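# Open the compost pail's green lid fully and back away

## Task

Swing the compost pail's green lid to its fully open position so it stays up by itself, keep the pail upright, and finish with neither arm in contact with the pail. The white mug and the glass tumbler must still be standing.

## Robot and tools

Robot: two arms, left_arm and right_arm, each with six revolute joints and a parallel gripper. Frame for all hand data is the scene frame: origin at table height midway between the nominal bases, +x out over the table, +z up, left_arm on the +y side (image left/right do not follow arm names). Calibrated bases: left_arm (-0.023, +0.271, +0.032) m, right_arm (-0.031, -0.242, +0.018) m, nearly unrotated. Reported hand position and orientation may be a few cm off, worse at long reach.

Row layout: every motion row is one flat list of 14 numbers, each in [-1, 1], covering both arms even if only one moves: left_arm first, then right_arm. Per arm the order is wrist yaw (joint5), wrist pitch (joint4), wrist roll (joint6), shoulder (joint2), waist (joint1), elbow (joint3), then the gripper opening. The six joint numbers are offsets, not poses, measured from that arm's Joint targets as they stood when the action (or move) began, not from the previous row; sending the same offset again moves further. Scale: 1.0 equals 1.202 rad waist, 1.258 shoulder, 1.3 elbow, 2.073 wrist pitch, 2.022 wrist yaw and wrist roll. The seventh number per arm is an absolute opening: +1 fully open (pads 0.094 m apart), -1 closed. Sending 0 there is a real command, so repeat the present value to leave a gripper alone; sending 0 for all six joints re-commands the current targets.

Signs: waist and wrist roll run opposite to the URDF in everything you send and read. Stated URDF ranges: waist -2.618 to 3.054, shoulder 0 to 3.142, elbow 0 to 3.142, wrist pitch -1.571 to 1.571, wrist yaw -1.571 to 1.571, wrist roll -2.094 to 2.094; flip sign and order for waist and wrist roll in your numbers. True limits may differ by 0.059 rad. An action that would push a joint over 0.059 rad beyond its range is rejected for both arms; a bad first action rejects the whole call. A joint driven past its real end stops there and the result may say "joint sent to its limit".

execute_actions(actions, cameras): actions is a list of actions; each action is a table of at most 15 rows, one row per 1/30 s control step, and a short table repeats its final row to fill 15 steps (0.5 s). An empty list just reports state and images. cameras selects images: omitted, null or ["all"] gives all, [] none; names are cam_high, cam_left_wrist, cam_right_wrist (each 504x504). Joint speed is capped and each joint's target may lead its measured angle only by 0.202 (waist), 0.258 (shoulder), 0.3 (elbow), 0.573 (wrist pitch), 0.522 (yaw, roll) rad per step; targets that would shift the hand over 200 mm are scaled back. Large offsets take several actions; tiny ones may not start.

move(target, speed, blend, opening_speed, blocking, cameras): target is one 14-number row or a list of up to 15 rows, all offsets from the same starting Joint targets. speed is the top rate in rad/s of the joint with farthest to travel, 0.01 to 2, default 0.5, one value or one per leg. blend (rad) rounds corners between listed targets; 0 stops at each. opening_speed (0.2 or more, per second on the -1 to +1 scale) ramps the fingers. Paths take at least 0.5 s and are clipped past 10 s; they avoid nothing. blocking=false returns after about 0.5 s while motion continues. The extra "move:" line reports done, off_target (resting >0.035 rad from target), moving, held or fault, plus limits=held and the worst-lagging joint per arm.

wait(seconds 0 to 10, cameras) lets time pass holding commands. stop(cameras) brakes a running move. zoom_image(camera, region=[x0,y0,x1,y1] pixels, at most 504x504) enlarges part of the latest image. read_manual(section="licences") only returns licence text. finished_scene(scene) ends the current scene, given its number; irreversible.

Result lines: Joint positions and Joint velocities per arm in the joint order above (rad, rad/s) plus finger gap (m). Joint targets is the base for your next offsets. end_effector_position is the point between the pads, about 1 cm behind the fingertips; fingers point along gripper +z and open along y. grip_measured uses the opening scale; grip_effort_nm is motor effort (negative closing) and is not pad force. Joint torques follow the same order, include gravity and have offsets; numbers 4 to 6 wrap at ±28 N m. "joint command not followed" means the clearance check altered targets. Step readings list intermediate joint angles for execute_actions calls only.

Cautions: fast contact or targets well past a contact press hard; move gently onto the lid edge or handle. To relieve a push, command targets back past the measured positions. Avoid arm-to-arm collisions, knocking over the mug or tumbler, tipping the pail, or dropping anything off the table. Random tugs may occur. Motors heat when loaded or stretched; MOTOR HOT appears at 75 °C, at 90 °C the arm folds and idles, at 100 °C it goes limp, so don't hold strained poses. Release by opening well above grip_measured, and end with both grippers clear of the pail.

Each tool is called after ">>>" as name(argument=value, ...), one argument or row to a line, values as JSON.

## Session

>>> execute_actions(
  actions=[],
)

Scene clock: 0.00 s.
left_arm: end_effector_position=(+0.3818, +0.2463, +0.1569) grip_measured=+1.000 grip_effort_nm=n/a end_effector_quat_wxyz=(+0.620, +0.003, +0.783, +0.060) | right_arm: end_effector_position=(+0.3570, -0.2309, +0.1082) grip_measured=+1.000 grip_effort_nm=n/a end_effector_quat_wxyz=(+0.569, -0.013, +0.820, +0.060)
Joint names: [wrist yaw, wrist pitch, wrist roll, shoulder, waist, elbow]
Joint positions: left_arm=[-0.264 0.925 -0.037 1.549 0.17 0.388 0.094] | right_arm=[-0.157 0.836 -0.031 1.533 0.066 0.339 0.094]
Joint velocities: within noise
Joint torques (N m): no reading
Heat: left arm: 25 °C; right arm: 25 °C.
Joint targets: left_arm=[-0.265 0.916 -0.036 1.545 0.170 0.391] | right_arm=[-0.159 0.834 -0.031 1.526 0.066 0.345]
Tool commands: left_gripper/opening=+1.0 right_gripper/opening=+1.0

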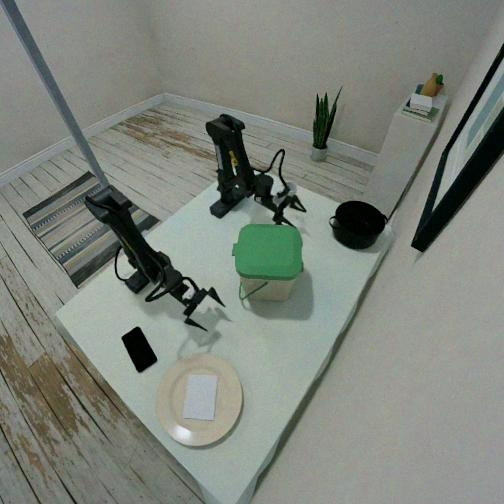

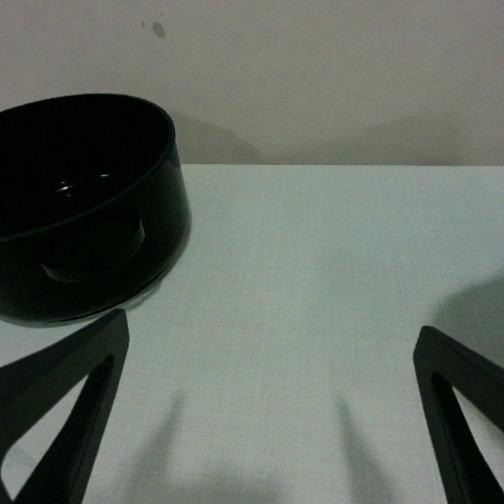

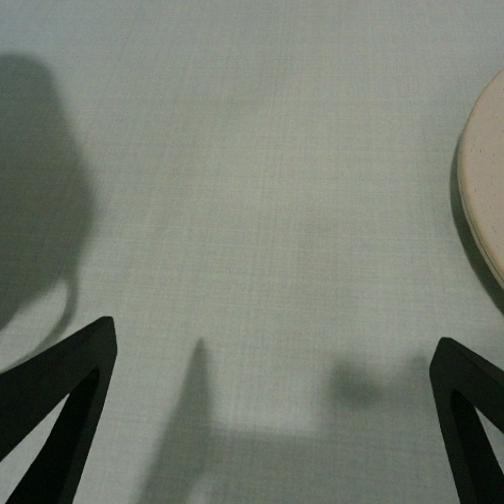

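>>> zoom_image(
  camera="cam_high",
  region=[200, 190, 340, 330],
)

>>> zoom_image(
  camera="cam_high",
  region=[60, 100, 410, 450],
)

Scaled by 3.600 from the camera's 504x504 image, which has a finer 720x720 frame.

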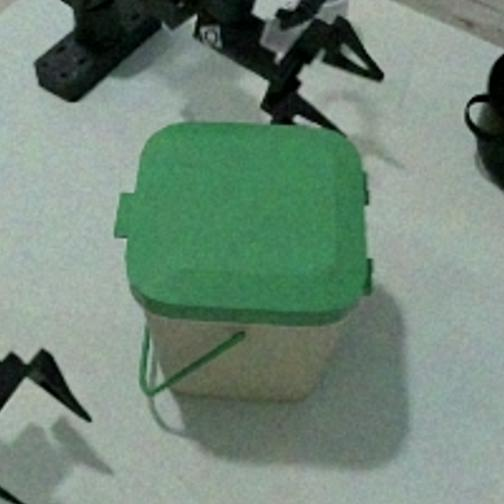

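Scaled by 1.440 from the camera's 504x504 image, which has a finer 720x720 frame.

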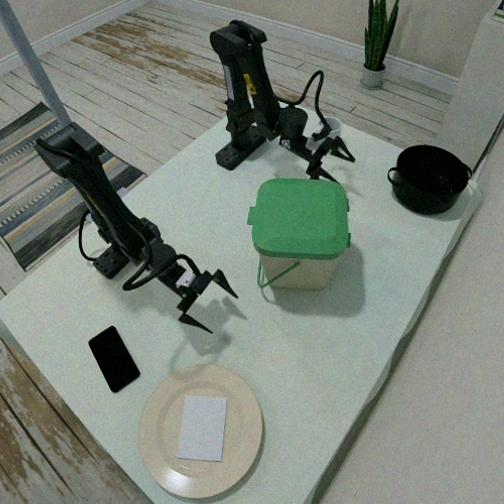

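>>> move(
  target=[
    [0,0,0,0,0,0,1,0.079,-0.726,0.015,-0.599,0,0.538,1],
    [0,0,0,0,0,0,1,0.079,-0.726,0.015,-0.599,-0.554,0.538,1],
  ],
  speed=0.9,
  blend=[0.2,0],
)

Scene clock: 41.17 s.
left_arm: end_effector_position=(+0.3818, +0.2463, +0.1569) grip_measured=+1.000 grip_effort_nm=0.002 end_effector_quat_wxyz=(+0.620, +0.003, +0.783, +0.060) | right_arm: end_effector_position=(+0.1994, -0.0768, +0.3363) grip_measured=+1.000 grip_effort_nm=-0.042 end_effector_quat_wxyz=(+0.516, -0.252, +0.801, +0.170)
Joint positions: left_arm=[-0.264 0.925 -0.037 1.549 0.17 0.388 0.094] | right_arm=[-0.008 -0.659 -0.01 0.781 -0.594 1.018 0.094]
Joint torques (N m): left_arm=[-0.07 1.88 0.01 -6.16 0.05 6.17] | right_arm=[0.04 1.6 0.13 -0.88 -0.47 8.79]
Heat: left arm: 27 °C; right arm: 30 °C.
Joint targets: left_arm=[-0.265 0.916 -0.036 1.545 0.170 0.391] | right_arm=[0.001 -0.671 0.000 0.773 -0.600 1.044]
move: done

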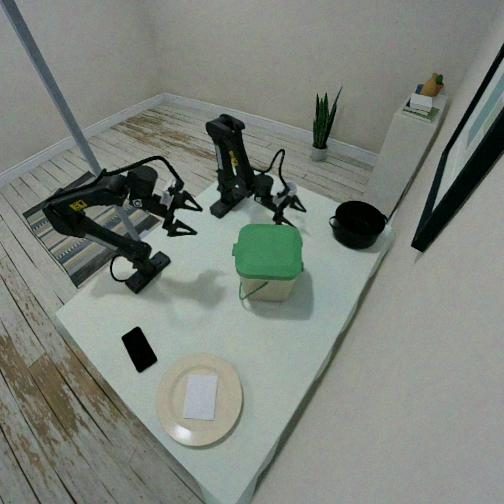

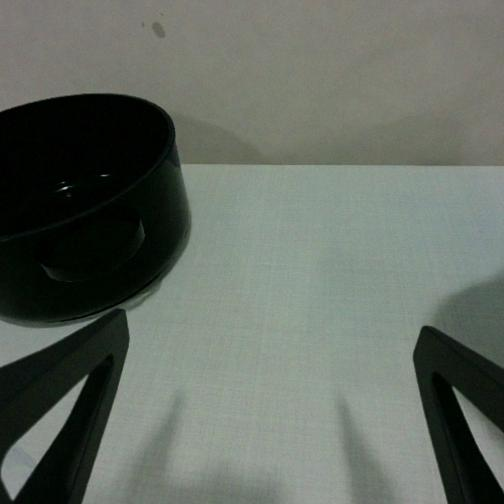

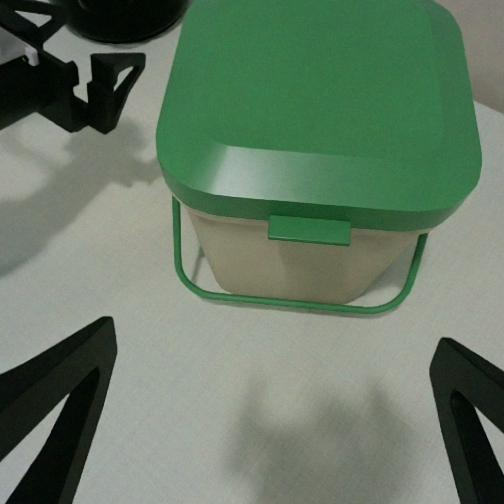

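>>> move(
  target=[0,0,0,0,0,0,1,0,0.399,0,-0.271,0,-0.668,1],
  speed=0.9,
)

Scene clock: 55.30 s.
left_arm: end_effector_position=(+0.3818, +0.2463, +0.1569) grip_measured=+1.000 grip_effort_nm=-0.002 end_effector_quat_wxyz=(+0.620, +0.003, +0.783, +0.060) | right_arm: end_effector_position=(+0.1974, -0.0782, +0.2158) grip_measured=+1.000 grip_effort_nm=-0.037 end_effector_quat_wxyz=(+0.632, -0.225, +0.713, +0.207)
Joint positions: left_arm=[-0.264 0.925 -0.037 1.549 0.17 0.388 0.094] | right_arm=[-0.008 0.144 -0.01 0.445 -0.594 0.184 0.094]
Joint torques (N m): left_arm=[-0.07 1.87 -0.01 -6.13 -0.01 6.2] | right_arm=[0.04 1.87 0.13 -0.21 -0.47 6.43]
Joint targets: left_arm=[-0.265 0.916 -0.036 1.545 0.170 0.391] | right_arm=[0.001 0.156 0.000 0.432 -0.600 0.176]
move: done

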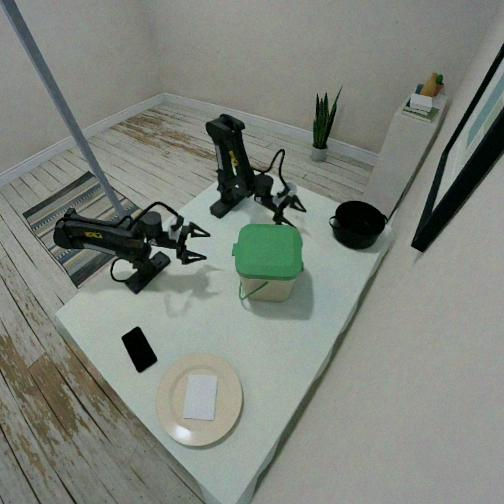

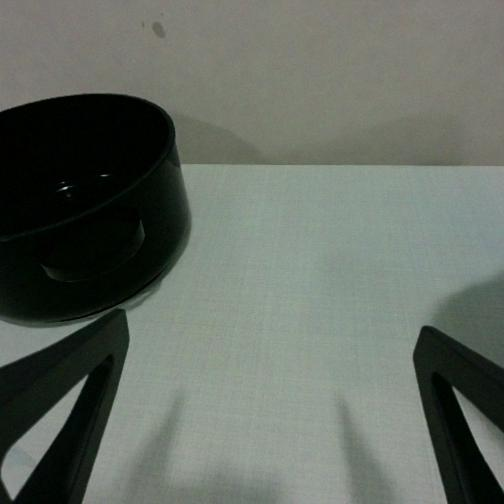

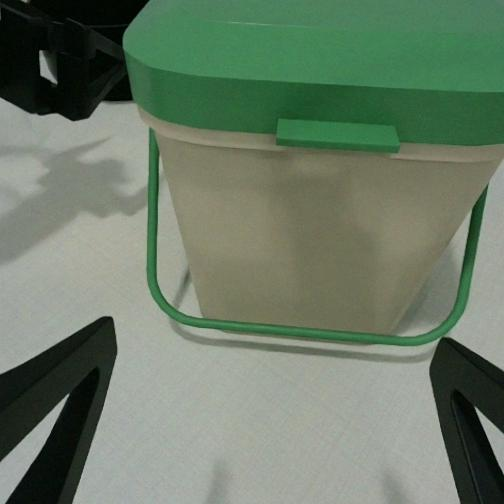

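>>> move(
  target=[0,0,0,0,0,0,1,0,0.474,0.777,0.705,0.071,0.003,-1],
  speed=0.8,
  opening_speed=1.5,
)

Scene clock: 88.83 s.
left_arm: end_effector_position=(+0.3818, +0.2463, +0.1569) grip_measured=+1.000 grip_effort_nm=0.002 end_effector_quat_wxyz=(+0.620, +0.003, +0.783, +0.060) | right_arm: end_effector_position=(+0.2767, -0.0546, +0.1967) grip_measured=-0.995 grip_effort_nm=-0.310 end_effector_quat_wxyz=(+0.618, -0.615, +0.347, -0.344)
Joint positions: left_arm=[-0.264 0.925 -0.037 1.549 0.17 0.388 0.094] | right_arm=[-0.008 1.126 1.566 1.308 -0.521 0.184 0]
Joint torques (N m): left_arm=[-0.06 1.89 0 -6.17 0.06 6.16] | right_arm=[0.04 1.88 0.06 -2.74 0.51 4.93]
Joint targets: left_arm=[-0.265 0.916 -0.036 1.545 0.170 0.391] | right_arm=[0.001 1.138 1.571 1.319 -0.515 0.180]
move: done

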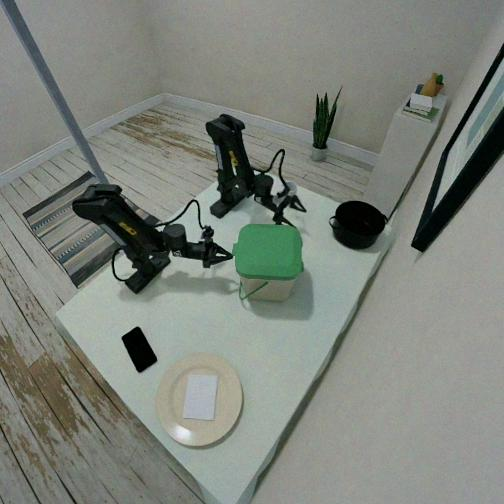

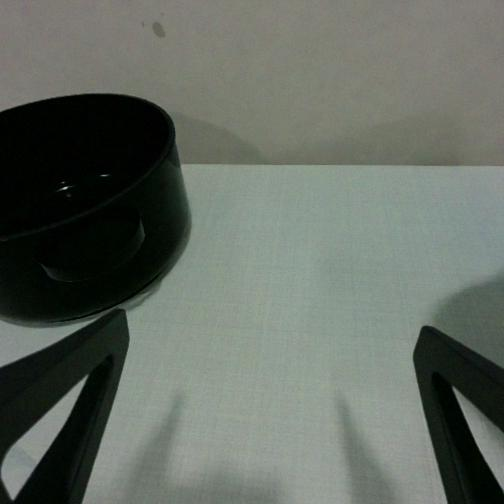

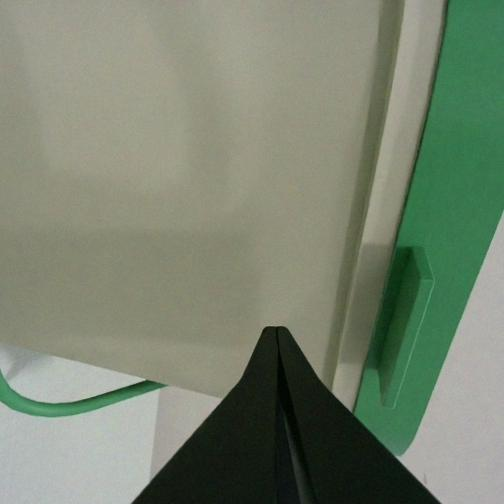

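>>> move(
  target=[0,0,0,0,0,0,1,0,-0.084,0,-0.101,0.032,0.0375,-1],
  cameras=["cam_right_wrist","cam_high"],
)

>>> zoom_image(
  camera="cam_high",
  region=[190, 200, 320, 330],
)

Scene clock: 105.53 s.
left_arm: end_effector_position=(+0.3818, +0.2463, +0.1569) grip_measured=+1.000 grip_effort_nm=0.002 end_effector_quat_wxyz=(+0.620, +0.003, +0.783, +0.060) | right_arm: end_effector_position=(+0.2815, -0.0682, +0.1995) grip_measured=-0.995 grip_effort_nm=-0.310 end_effector_quat_wxyz=(+0.599, -0.620, +0.366, -0.350)
Joint positions: left_arm=[-0.264 0.925 -0.037 1.549 0.17 0.388 0.094] | right_arm=[-0.008 0.971 1.567 1.212 -0.482 0.205 0]
Joint torques (N m): left_arm=[-0.06 1.88 0 -6.17 0.03 6.19] | right_arm=[0.04 1.68 0.07 -5.07 0.47 7.92]
Joint targets: left_arm=[-0.265 0.916 -0.036 1.545 0.170 0.391] | right_arm=[0.001 0.964 1.571 1.192 -0.476 0.229]
move: done
Images, in order: cam_high, cam_right_wrist.

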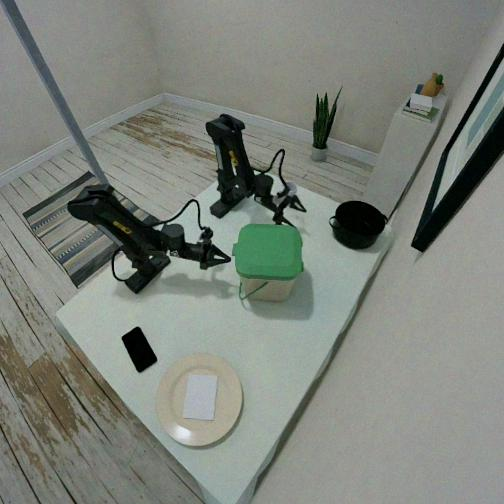

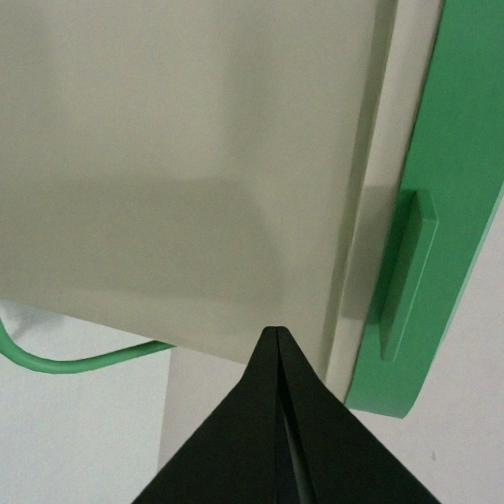

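Scaled by 3.877 from the camera's 504x504 image, which has a finer 720x720 frame.

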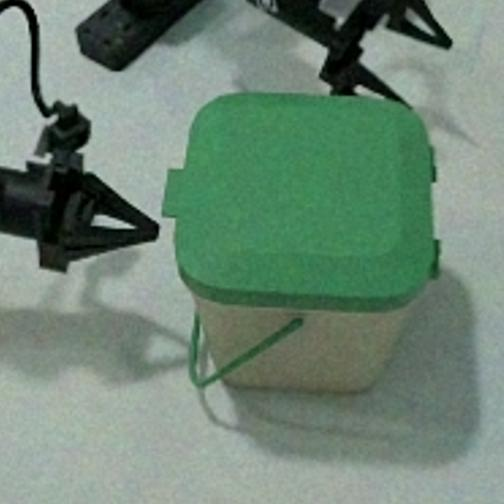

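>>> move(
  target=[0,0,0,0,0,0,1,0,0.0145,0,-0.016,-0.014,0.0154,-1],
  cameras=["cam_right_wrist"],
)

Scene clock: 117.40 s.
left_arm: end_effector_position=(+0.3818, +0.2463, +0.1569) grip_measured=+1.000 grip_effort_nm=0.002 end_effector_quat_wxyz=(+0.620, +0.003, +0.783, +0.060) | right_arm: end_effector_position=(+0.2822, -0.0656, +0.2164) grip_measured=-0.995 grip_effort_nm=-0.305 end_effector_quat_wxyz=(+0.615, -0.607, +0.355, -0.357)
Joint positions: left_arm=[-0.264 0.925 -0.037 1.549 0.17 0.388 0.094] | right_arm=[-0.008 0.983 1.567 1.194 -0.487 0.223 0]
Joint torques (N m): left_arm=[-0.07 1.87 -0.01 -6.22 -0.01 6.15] | right_arm=[0.04 1.83 0.07 -5.26 -0.49 8.23]
Joint targets: left_arm=[-0.265 0.916 -0.036 1.545 0.170 0.391] | right_arm=[0.001 0.994 1.571 1.172 -0.493 0.248]
move: done
Images, in order: cam_right_wrist.

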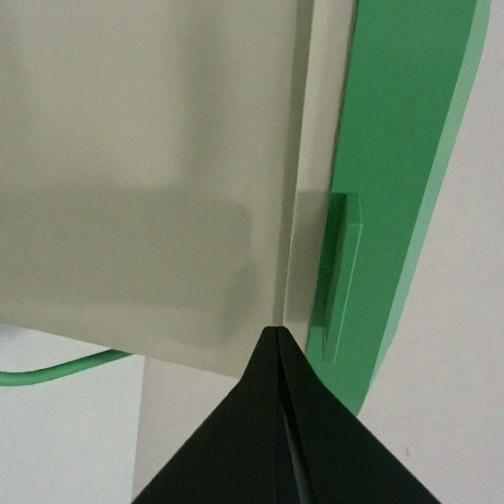

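>>> move(
  target=[0,0,0,0,0,0,1,0,0.02,0,0.093,0,0.056,-1],
  cameras=["cam_right_wrist","cam_high"],
  speed=0.25,
)

Scene clock: 124.97 s.
left_arm: end_effector_position=(+0.3818, +0.2463, +0.1569) grip_measured=+1.000 grip_effort_nm=0.002 end_effector_quat_wxyz=(+0.620, +0.003, +0.783, +0.060) | right_arm: end_effector_position=(+0.2981, -0.0566, +0.2228) grip_measured=-0.995 grip_effort_nm=-0.315 end_effector_quat_wxyz=(+0.618, -0.604, +0.353, -0.359)
Joint positions: left_arm=[-0.264 0.925 -0.037 1.549 0.17 0.388 0.094] | right_arm=[-0.008 1.009 1.567 1.279 -0.487 0.291 0]
Joint torques (N m): left_arm=[-0.06 1.88 -0.01 -6.19 -0.01 6.17] | right_arm=[0.04 1.96 0.1 -3.12 -0.49 8.61]
Joint targets: left_arm=[-0.265 0.916 -0.036 1.545 0.170 0.391] | right_arm=[0.001 1.036 1.571 1.288 -0.493 0.321]
move: done
Images, in order: cam_high, cam_right_wrist.

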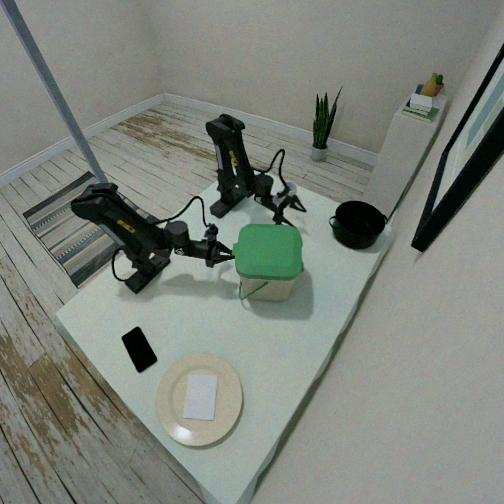

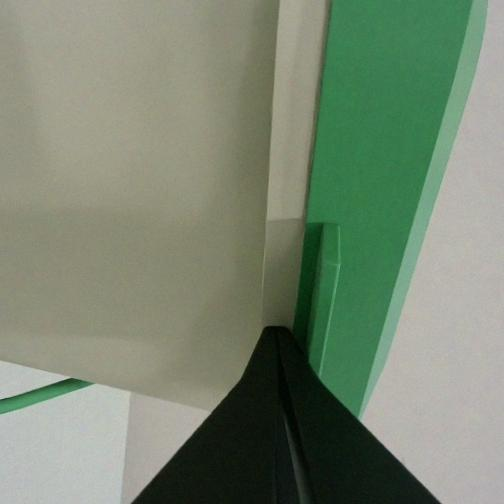

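>>> move(
  target=[
    [0,0,0,0,0,0,1,0,-0.086,0,-0.084,0,0.087,-1],
    [0,0,0,0,0,0,1,0,-0.11,0,-0.066,0,0.182,-1],
  ],
  cameras=["cam_right_wrist","cam_high"],
  speed=0.25,
  blend=[0.04,0],
)

Scene clock: 135.67 s.
left_arm: end_effector_position=(+0.3818, +0.2463, +0.1569) grip_measured=+1.000 grip_effort_nm=0.002 end_effector_quat_wxyz=(+0.620, +0.003, +0.783, +0.060) | right_arm: end_effector_position=(+0.3204, -0.0443, +0.3017) grip_measured=-0.995 grip_effort_nm=-0.310 end_effector_quat_wxyz=(+0.644, -0.576, +0.336, -0.375)
Joint positions: left_arm=[-0.264 0.925 -0.037 1.549 0.17 0.388 0.094] | right_arm=[-0.008 0.803 1.568 1.218 -0.487 0.527 0]
Joint torques (N m): left_arm=[-0.07 1.89 -0.01 -6.16 0.02 6.19] | right_arm=[0.03 1.74 0.06 -5.46 -0.5 9.5]
Heat: left arm: 31 °C; right arm: 35 °C.
Joint targets: left_arm=[-0.265 0.916 -0.036 1.545 0.170 0.391] | right_arm=[0.001 0.808 1.571 1.205 -0.493 0.558]
move: done
Images, in order: cam_high, cam_right_wrist.

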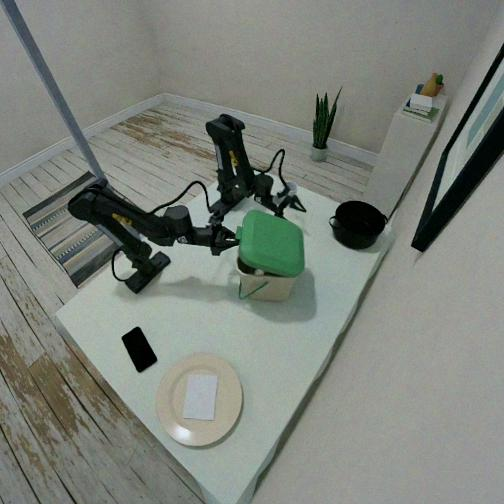

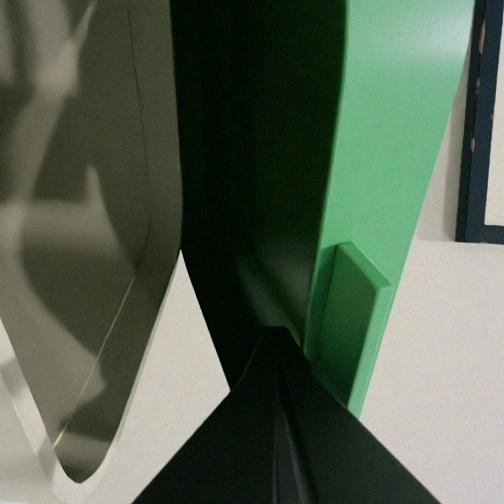

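>>> move(
  target=[
    [0,0,0,0,0,0,1,0,-0.032,0,0.072,0,0.149,-1],
    [0,0,0,0,0,0,1,0,-0.042,0,0.223,0,0.352,-1],
    [0,0,0,0,0,0,1,0,-0.075,0,0.39,0,0.565,-1],
  ],
  cameras=["cam_right_wrist","cam_high"],
  speed=0.3,
  blend=[0.05,0.05,0],
)

Scene clock: 152.67 s.
left_arm: end_effector_position=(+0.3818, +0.2463, +0.1569) grip_measured=+1.000 grip_effort_nm=-0.002 end_effector_quat_wxyz=(+0.620, +0.003, +0.783, +0.060) | right_arm: end_effector_position=(+0.4385, +0.0214, +0.4115) grip_measured=-0.995 grip_effort_nm=-0.310 end_effector_quat_wxyz=(+0.678, -0.536, +0.313, -0.395)
Joint positions: left_arm=[-0.264 0.925 -0.037 1.549 0.17 0.388 0.094] | right_arm=[-0.008 0.65 1.568 1.676 -0.487 1.258 0]
Joint torques (N m): left_arm=[-0.07 1.87 0 -6.17 0.05 6.17] | right_arm=[0.04 1.73 0.06 -7.66 -0.49 10.11]
Joint targets: left_arm=[-0.265 0.916 -0.036 1.545 0.170 0.391] | right_arm=[0.001 0.652 1.571 1.696 -0.493 1.292]
move: done
Images, in order: cam_high, cam_right_wrist.

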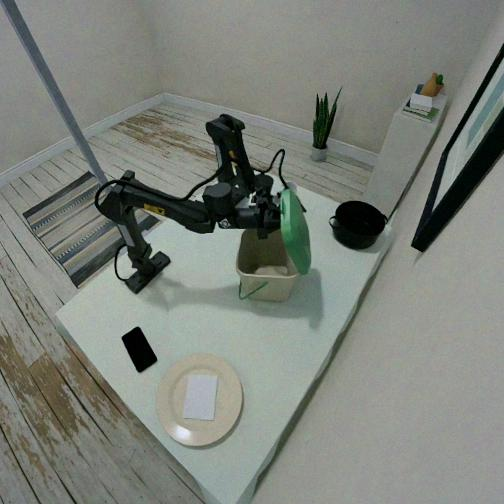

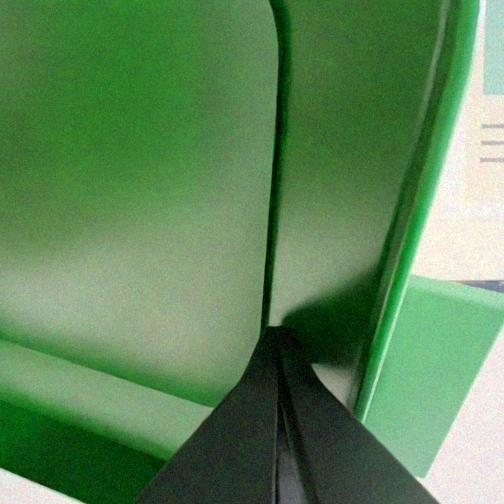

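>>> move(
  target=[
    [0,0,0,0,0,0,1,0,-0.062,0,0.162,0,0.219,-1],
    [0,0,0,0,0,0,1,0,-0.167,0,0.335,0,0.476,-1],
  ],
  cameras=["cam_right_wrist","cam_high"],
  speed=0.25,
  blend=[0.05,0],
)

>>> zoom_image(
  camera="cam_high",
  region=[190, 160, 370, 340],
)

Scene clock: 159.63 s.
left_arm: end_effector_position=(+0.3818, +0.2463, +0.1569) grip_measured=+1.000 grip_effort_nm=0.012 end_effector_quat_wxyz=(+0.620, +0.003, +0.783, +0.060) | right_arm: end_effector_position=(+0.5365, +0.0759, +0.3978) grip_measured=-0.995 grip_effort_nm=-0.305 end_effector_quat_wxyz=(+0.641, -0.580, +0.339, -0.373)
Joint positions: left_arm=[-0.264 0.925 -0.037 1.549 0.17 0.388 0.094] | right_arm=[-0.008 0.309 1.568 2.088 -0.487 1.878 0]
Joint torques (N m): left_arm=[-0.05 1.87 -0.01 -6.19 0.05 6.15] | right_arm=[0.03 1.69 0.05 -11 -0.5 10.13]
Joint targets: left_arm=[-0.265 0.916 -0.036 1.545 0.170 0.391] | right_arm=[0.001 0.306 1.571 2.117 -0.493 1.911]
move: done
Images, in order: cam_high, cam_right_wrist.

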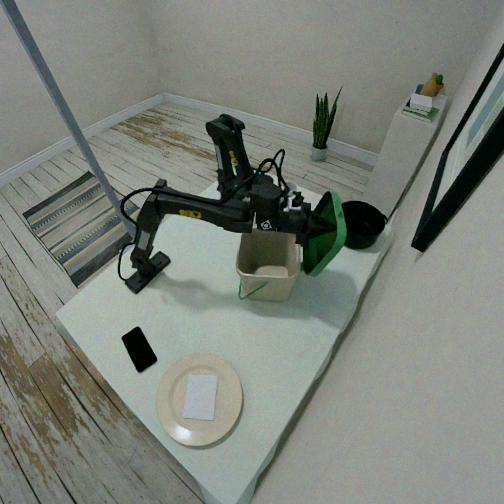

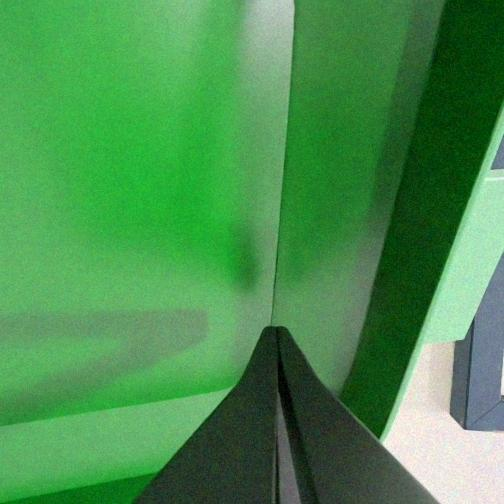

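Scaled by 2.800 from the camera's 504x504 image, which has a finer 720x720 frame.

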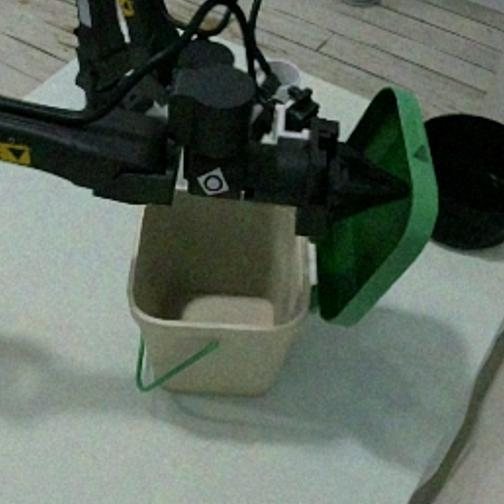

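>>> move(
  target=[0,0,0,0,0,0,1,0,-0.064,0,0.085,0,0.142,-1],
  cameras=["cam_right_wrist","cam_high"],
  speed=0.15,
)

>>> zoom_image(
  camera="cam_high",
  region=[190, 160, 370, 340],
)

Scene clock: 166.33 s.
left_arm: end_effector_position=(+0.3818, +0.2463, +0.1569) grip_measured=+1.000 grip_effort_nm=0.002 end_effector_quat_wxyz=(+0.620, +0.003, +0.783, +0.060) | right_arm: end_effector_position=(+0.5555, +0.0865, +0.3946) grip_measured=-0.995 grip_effort_nm=-0.310 end_effector_quat_wxyz=(+0.629, -0.593, +0.346, -0.366)
Joint positions: left_arm=[-0.264 0.925 -0.037 1.549 0.17 0.388 0.094] | right_arm=[-0.008 0.183 1.568 2.19 -0.487 2.065 0]
Joint torques (N m): left_arm=[-0.05 1.88 0 -6.19 0.03 6.13] | right_arm=[0.03 1.65 0.06 -11.33 -0.49 9.92]
Joint targets: left_arm=[-0.265 0.916 -0.036 1.545 0.170 0.391] | right_arm=[0.001 0.173 1.571 2.224 -0.493 2.096]
move: done
Images, in order: cam_high, cam_right_wrist.

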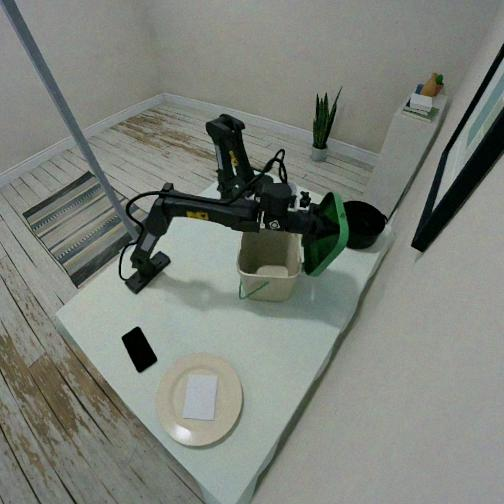

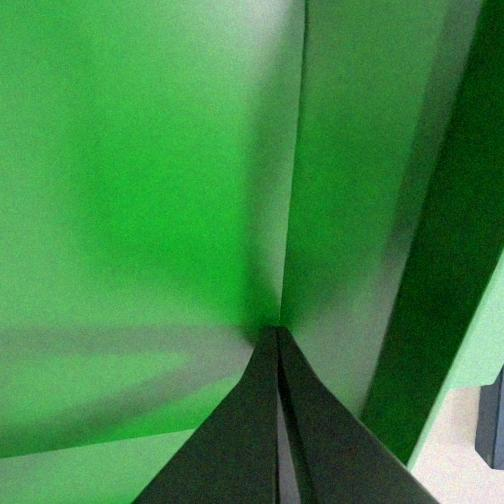

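Scaled by 2.800 from the camera's 504x504 image, which has a finer 720x720 frame.

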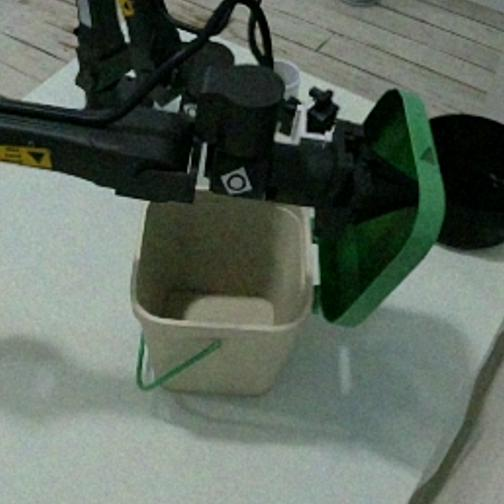

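>>> move(
  target=[
    [0,0,0,0,0,0,1,0,0.232,0,-0.421,0,-0.618,-1],
    [0,0,0,0,0,0,1,0,0.264,0,-0.587,0,-0.832,-1],
    [0,0,0,0,0,0,1,0,-0.35,-0.777,-0.98,0,-0.809,-1],
  ],
  speed=[0.4,0.7,0.9],
  blend=[0.1,0.1,0],
)

>>> zoom_image(
  camera="cam_high",
  region=[190, 160, 370, 340],
)

Scene clock: 179.47 s.
left_arm: end_effector_position=(+0.3818, +0.2463, +0.1569) grip_measured=+1.000 grip_effort_nm=0.002 end_effector_quat_wxyz=(+0.620, +0.003, +0.783, +0.060) | right_arm: end_effector_position=(+0.2642, -0.0755, +0.3018) grip_measured=-0.995 grip_effort_nm=-0.305 end_effector_quat_wxyz=(+0.487, -0.224, +0.835, +0.127)
Joint positions: left_arm=[-0.264 0.925 -0.037 1.549 0.17 0.388 0.094] | right_arm=[-0.008 -0.538 0.012 1.007 -0.487 1.028 0]
Joint torques (N m): left_arm=[-0.07 1.88 0 -6.16 0.02 6.19] | right_arm=[0.04 1.53 -0.09 -3.95 -0.47 8.21]
Joint targets: left_arm=[-0.265 0.916 -0.036 1.545 0.170 0.391] | right_arm=[0.001 -0.552 0.000 0.991 -0.493 1.044]
move: done

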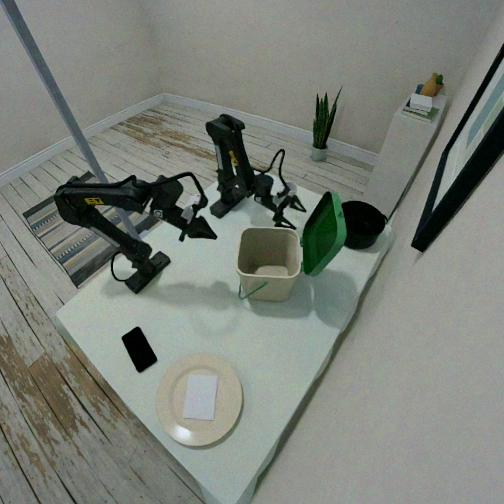

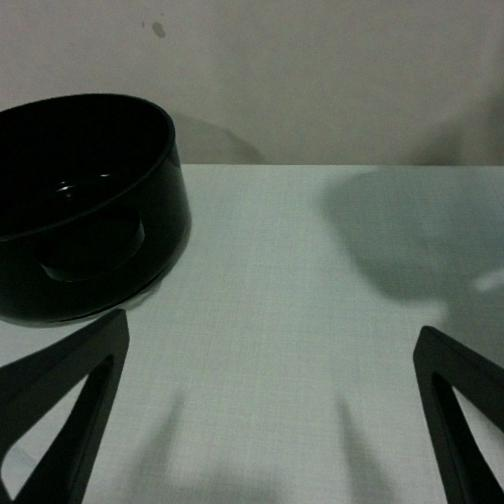

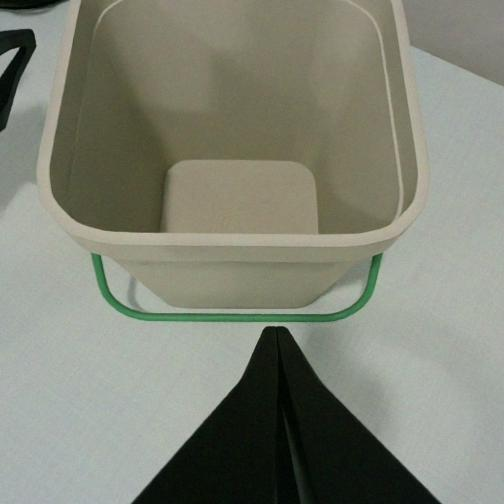

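Scaled by 2.800 from the camera's 504x504 image, which has a finer 720x720 frame.

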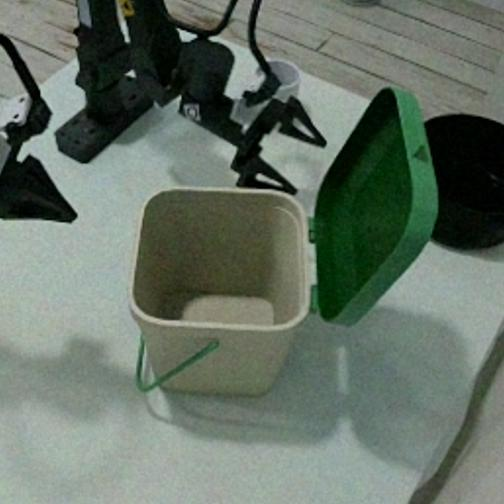

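>>> finished_scene(
  scene=2,
)

The scene is finished: the task was done.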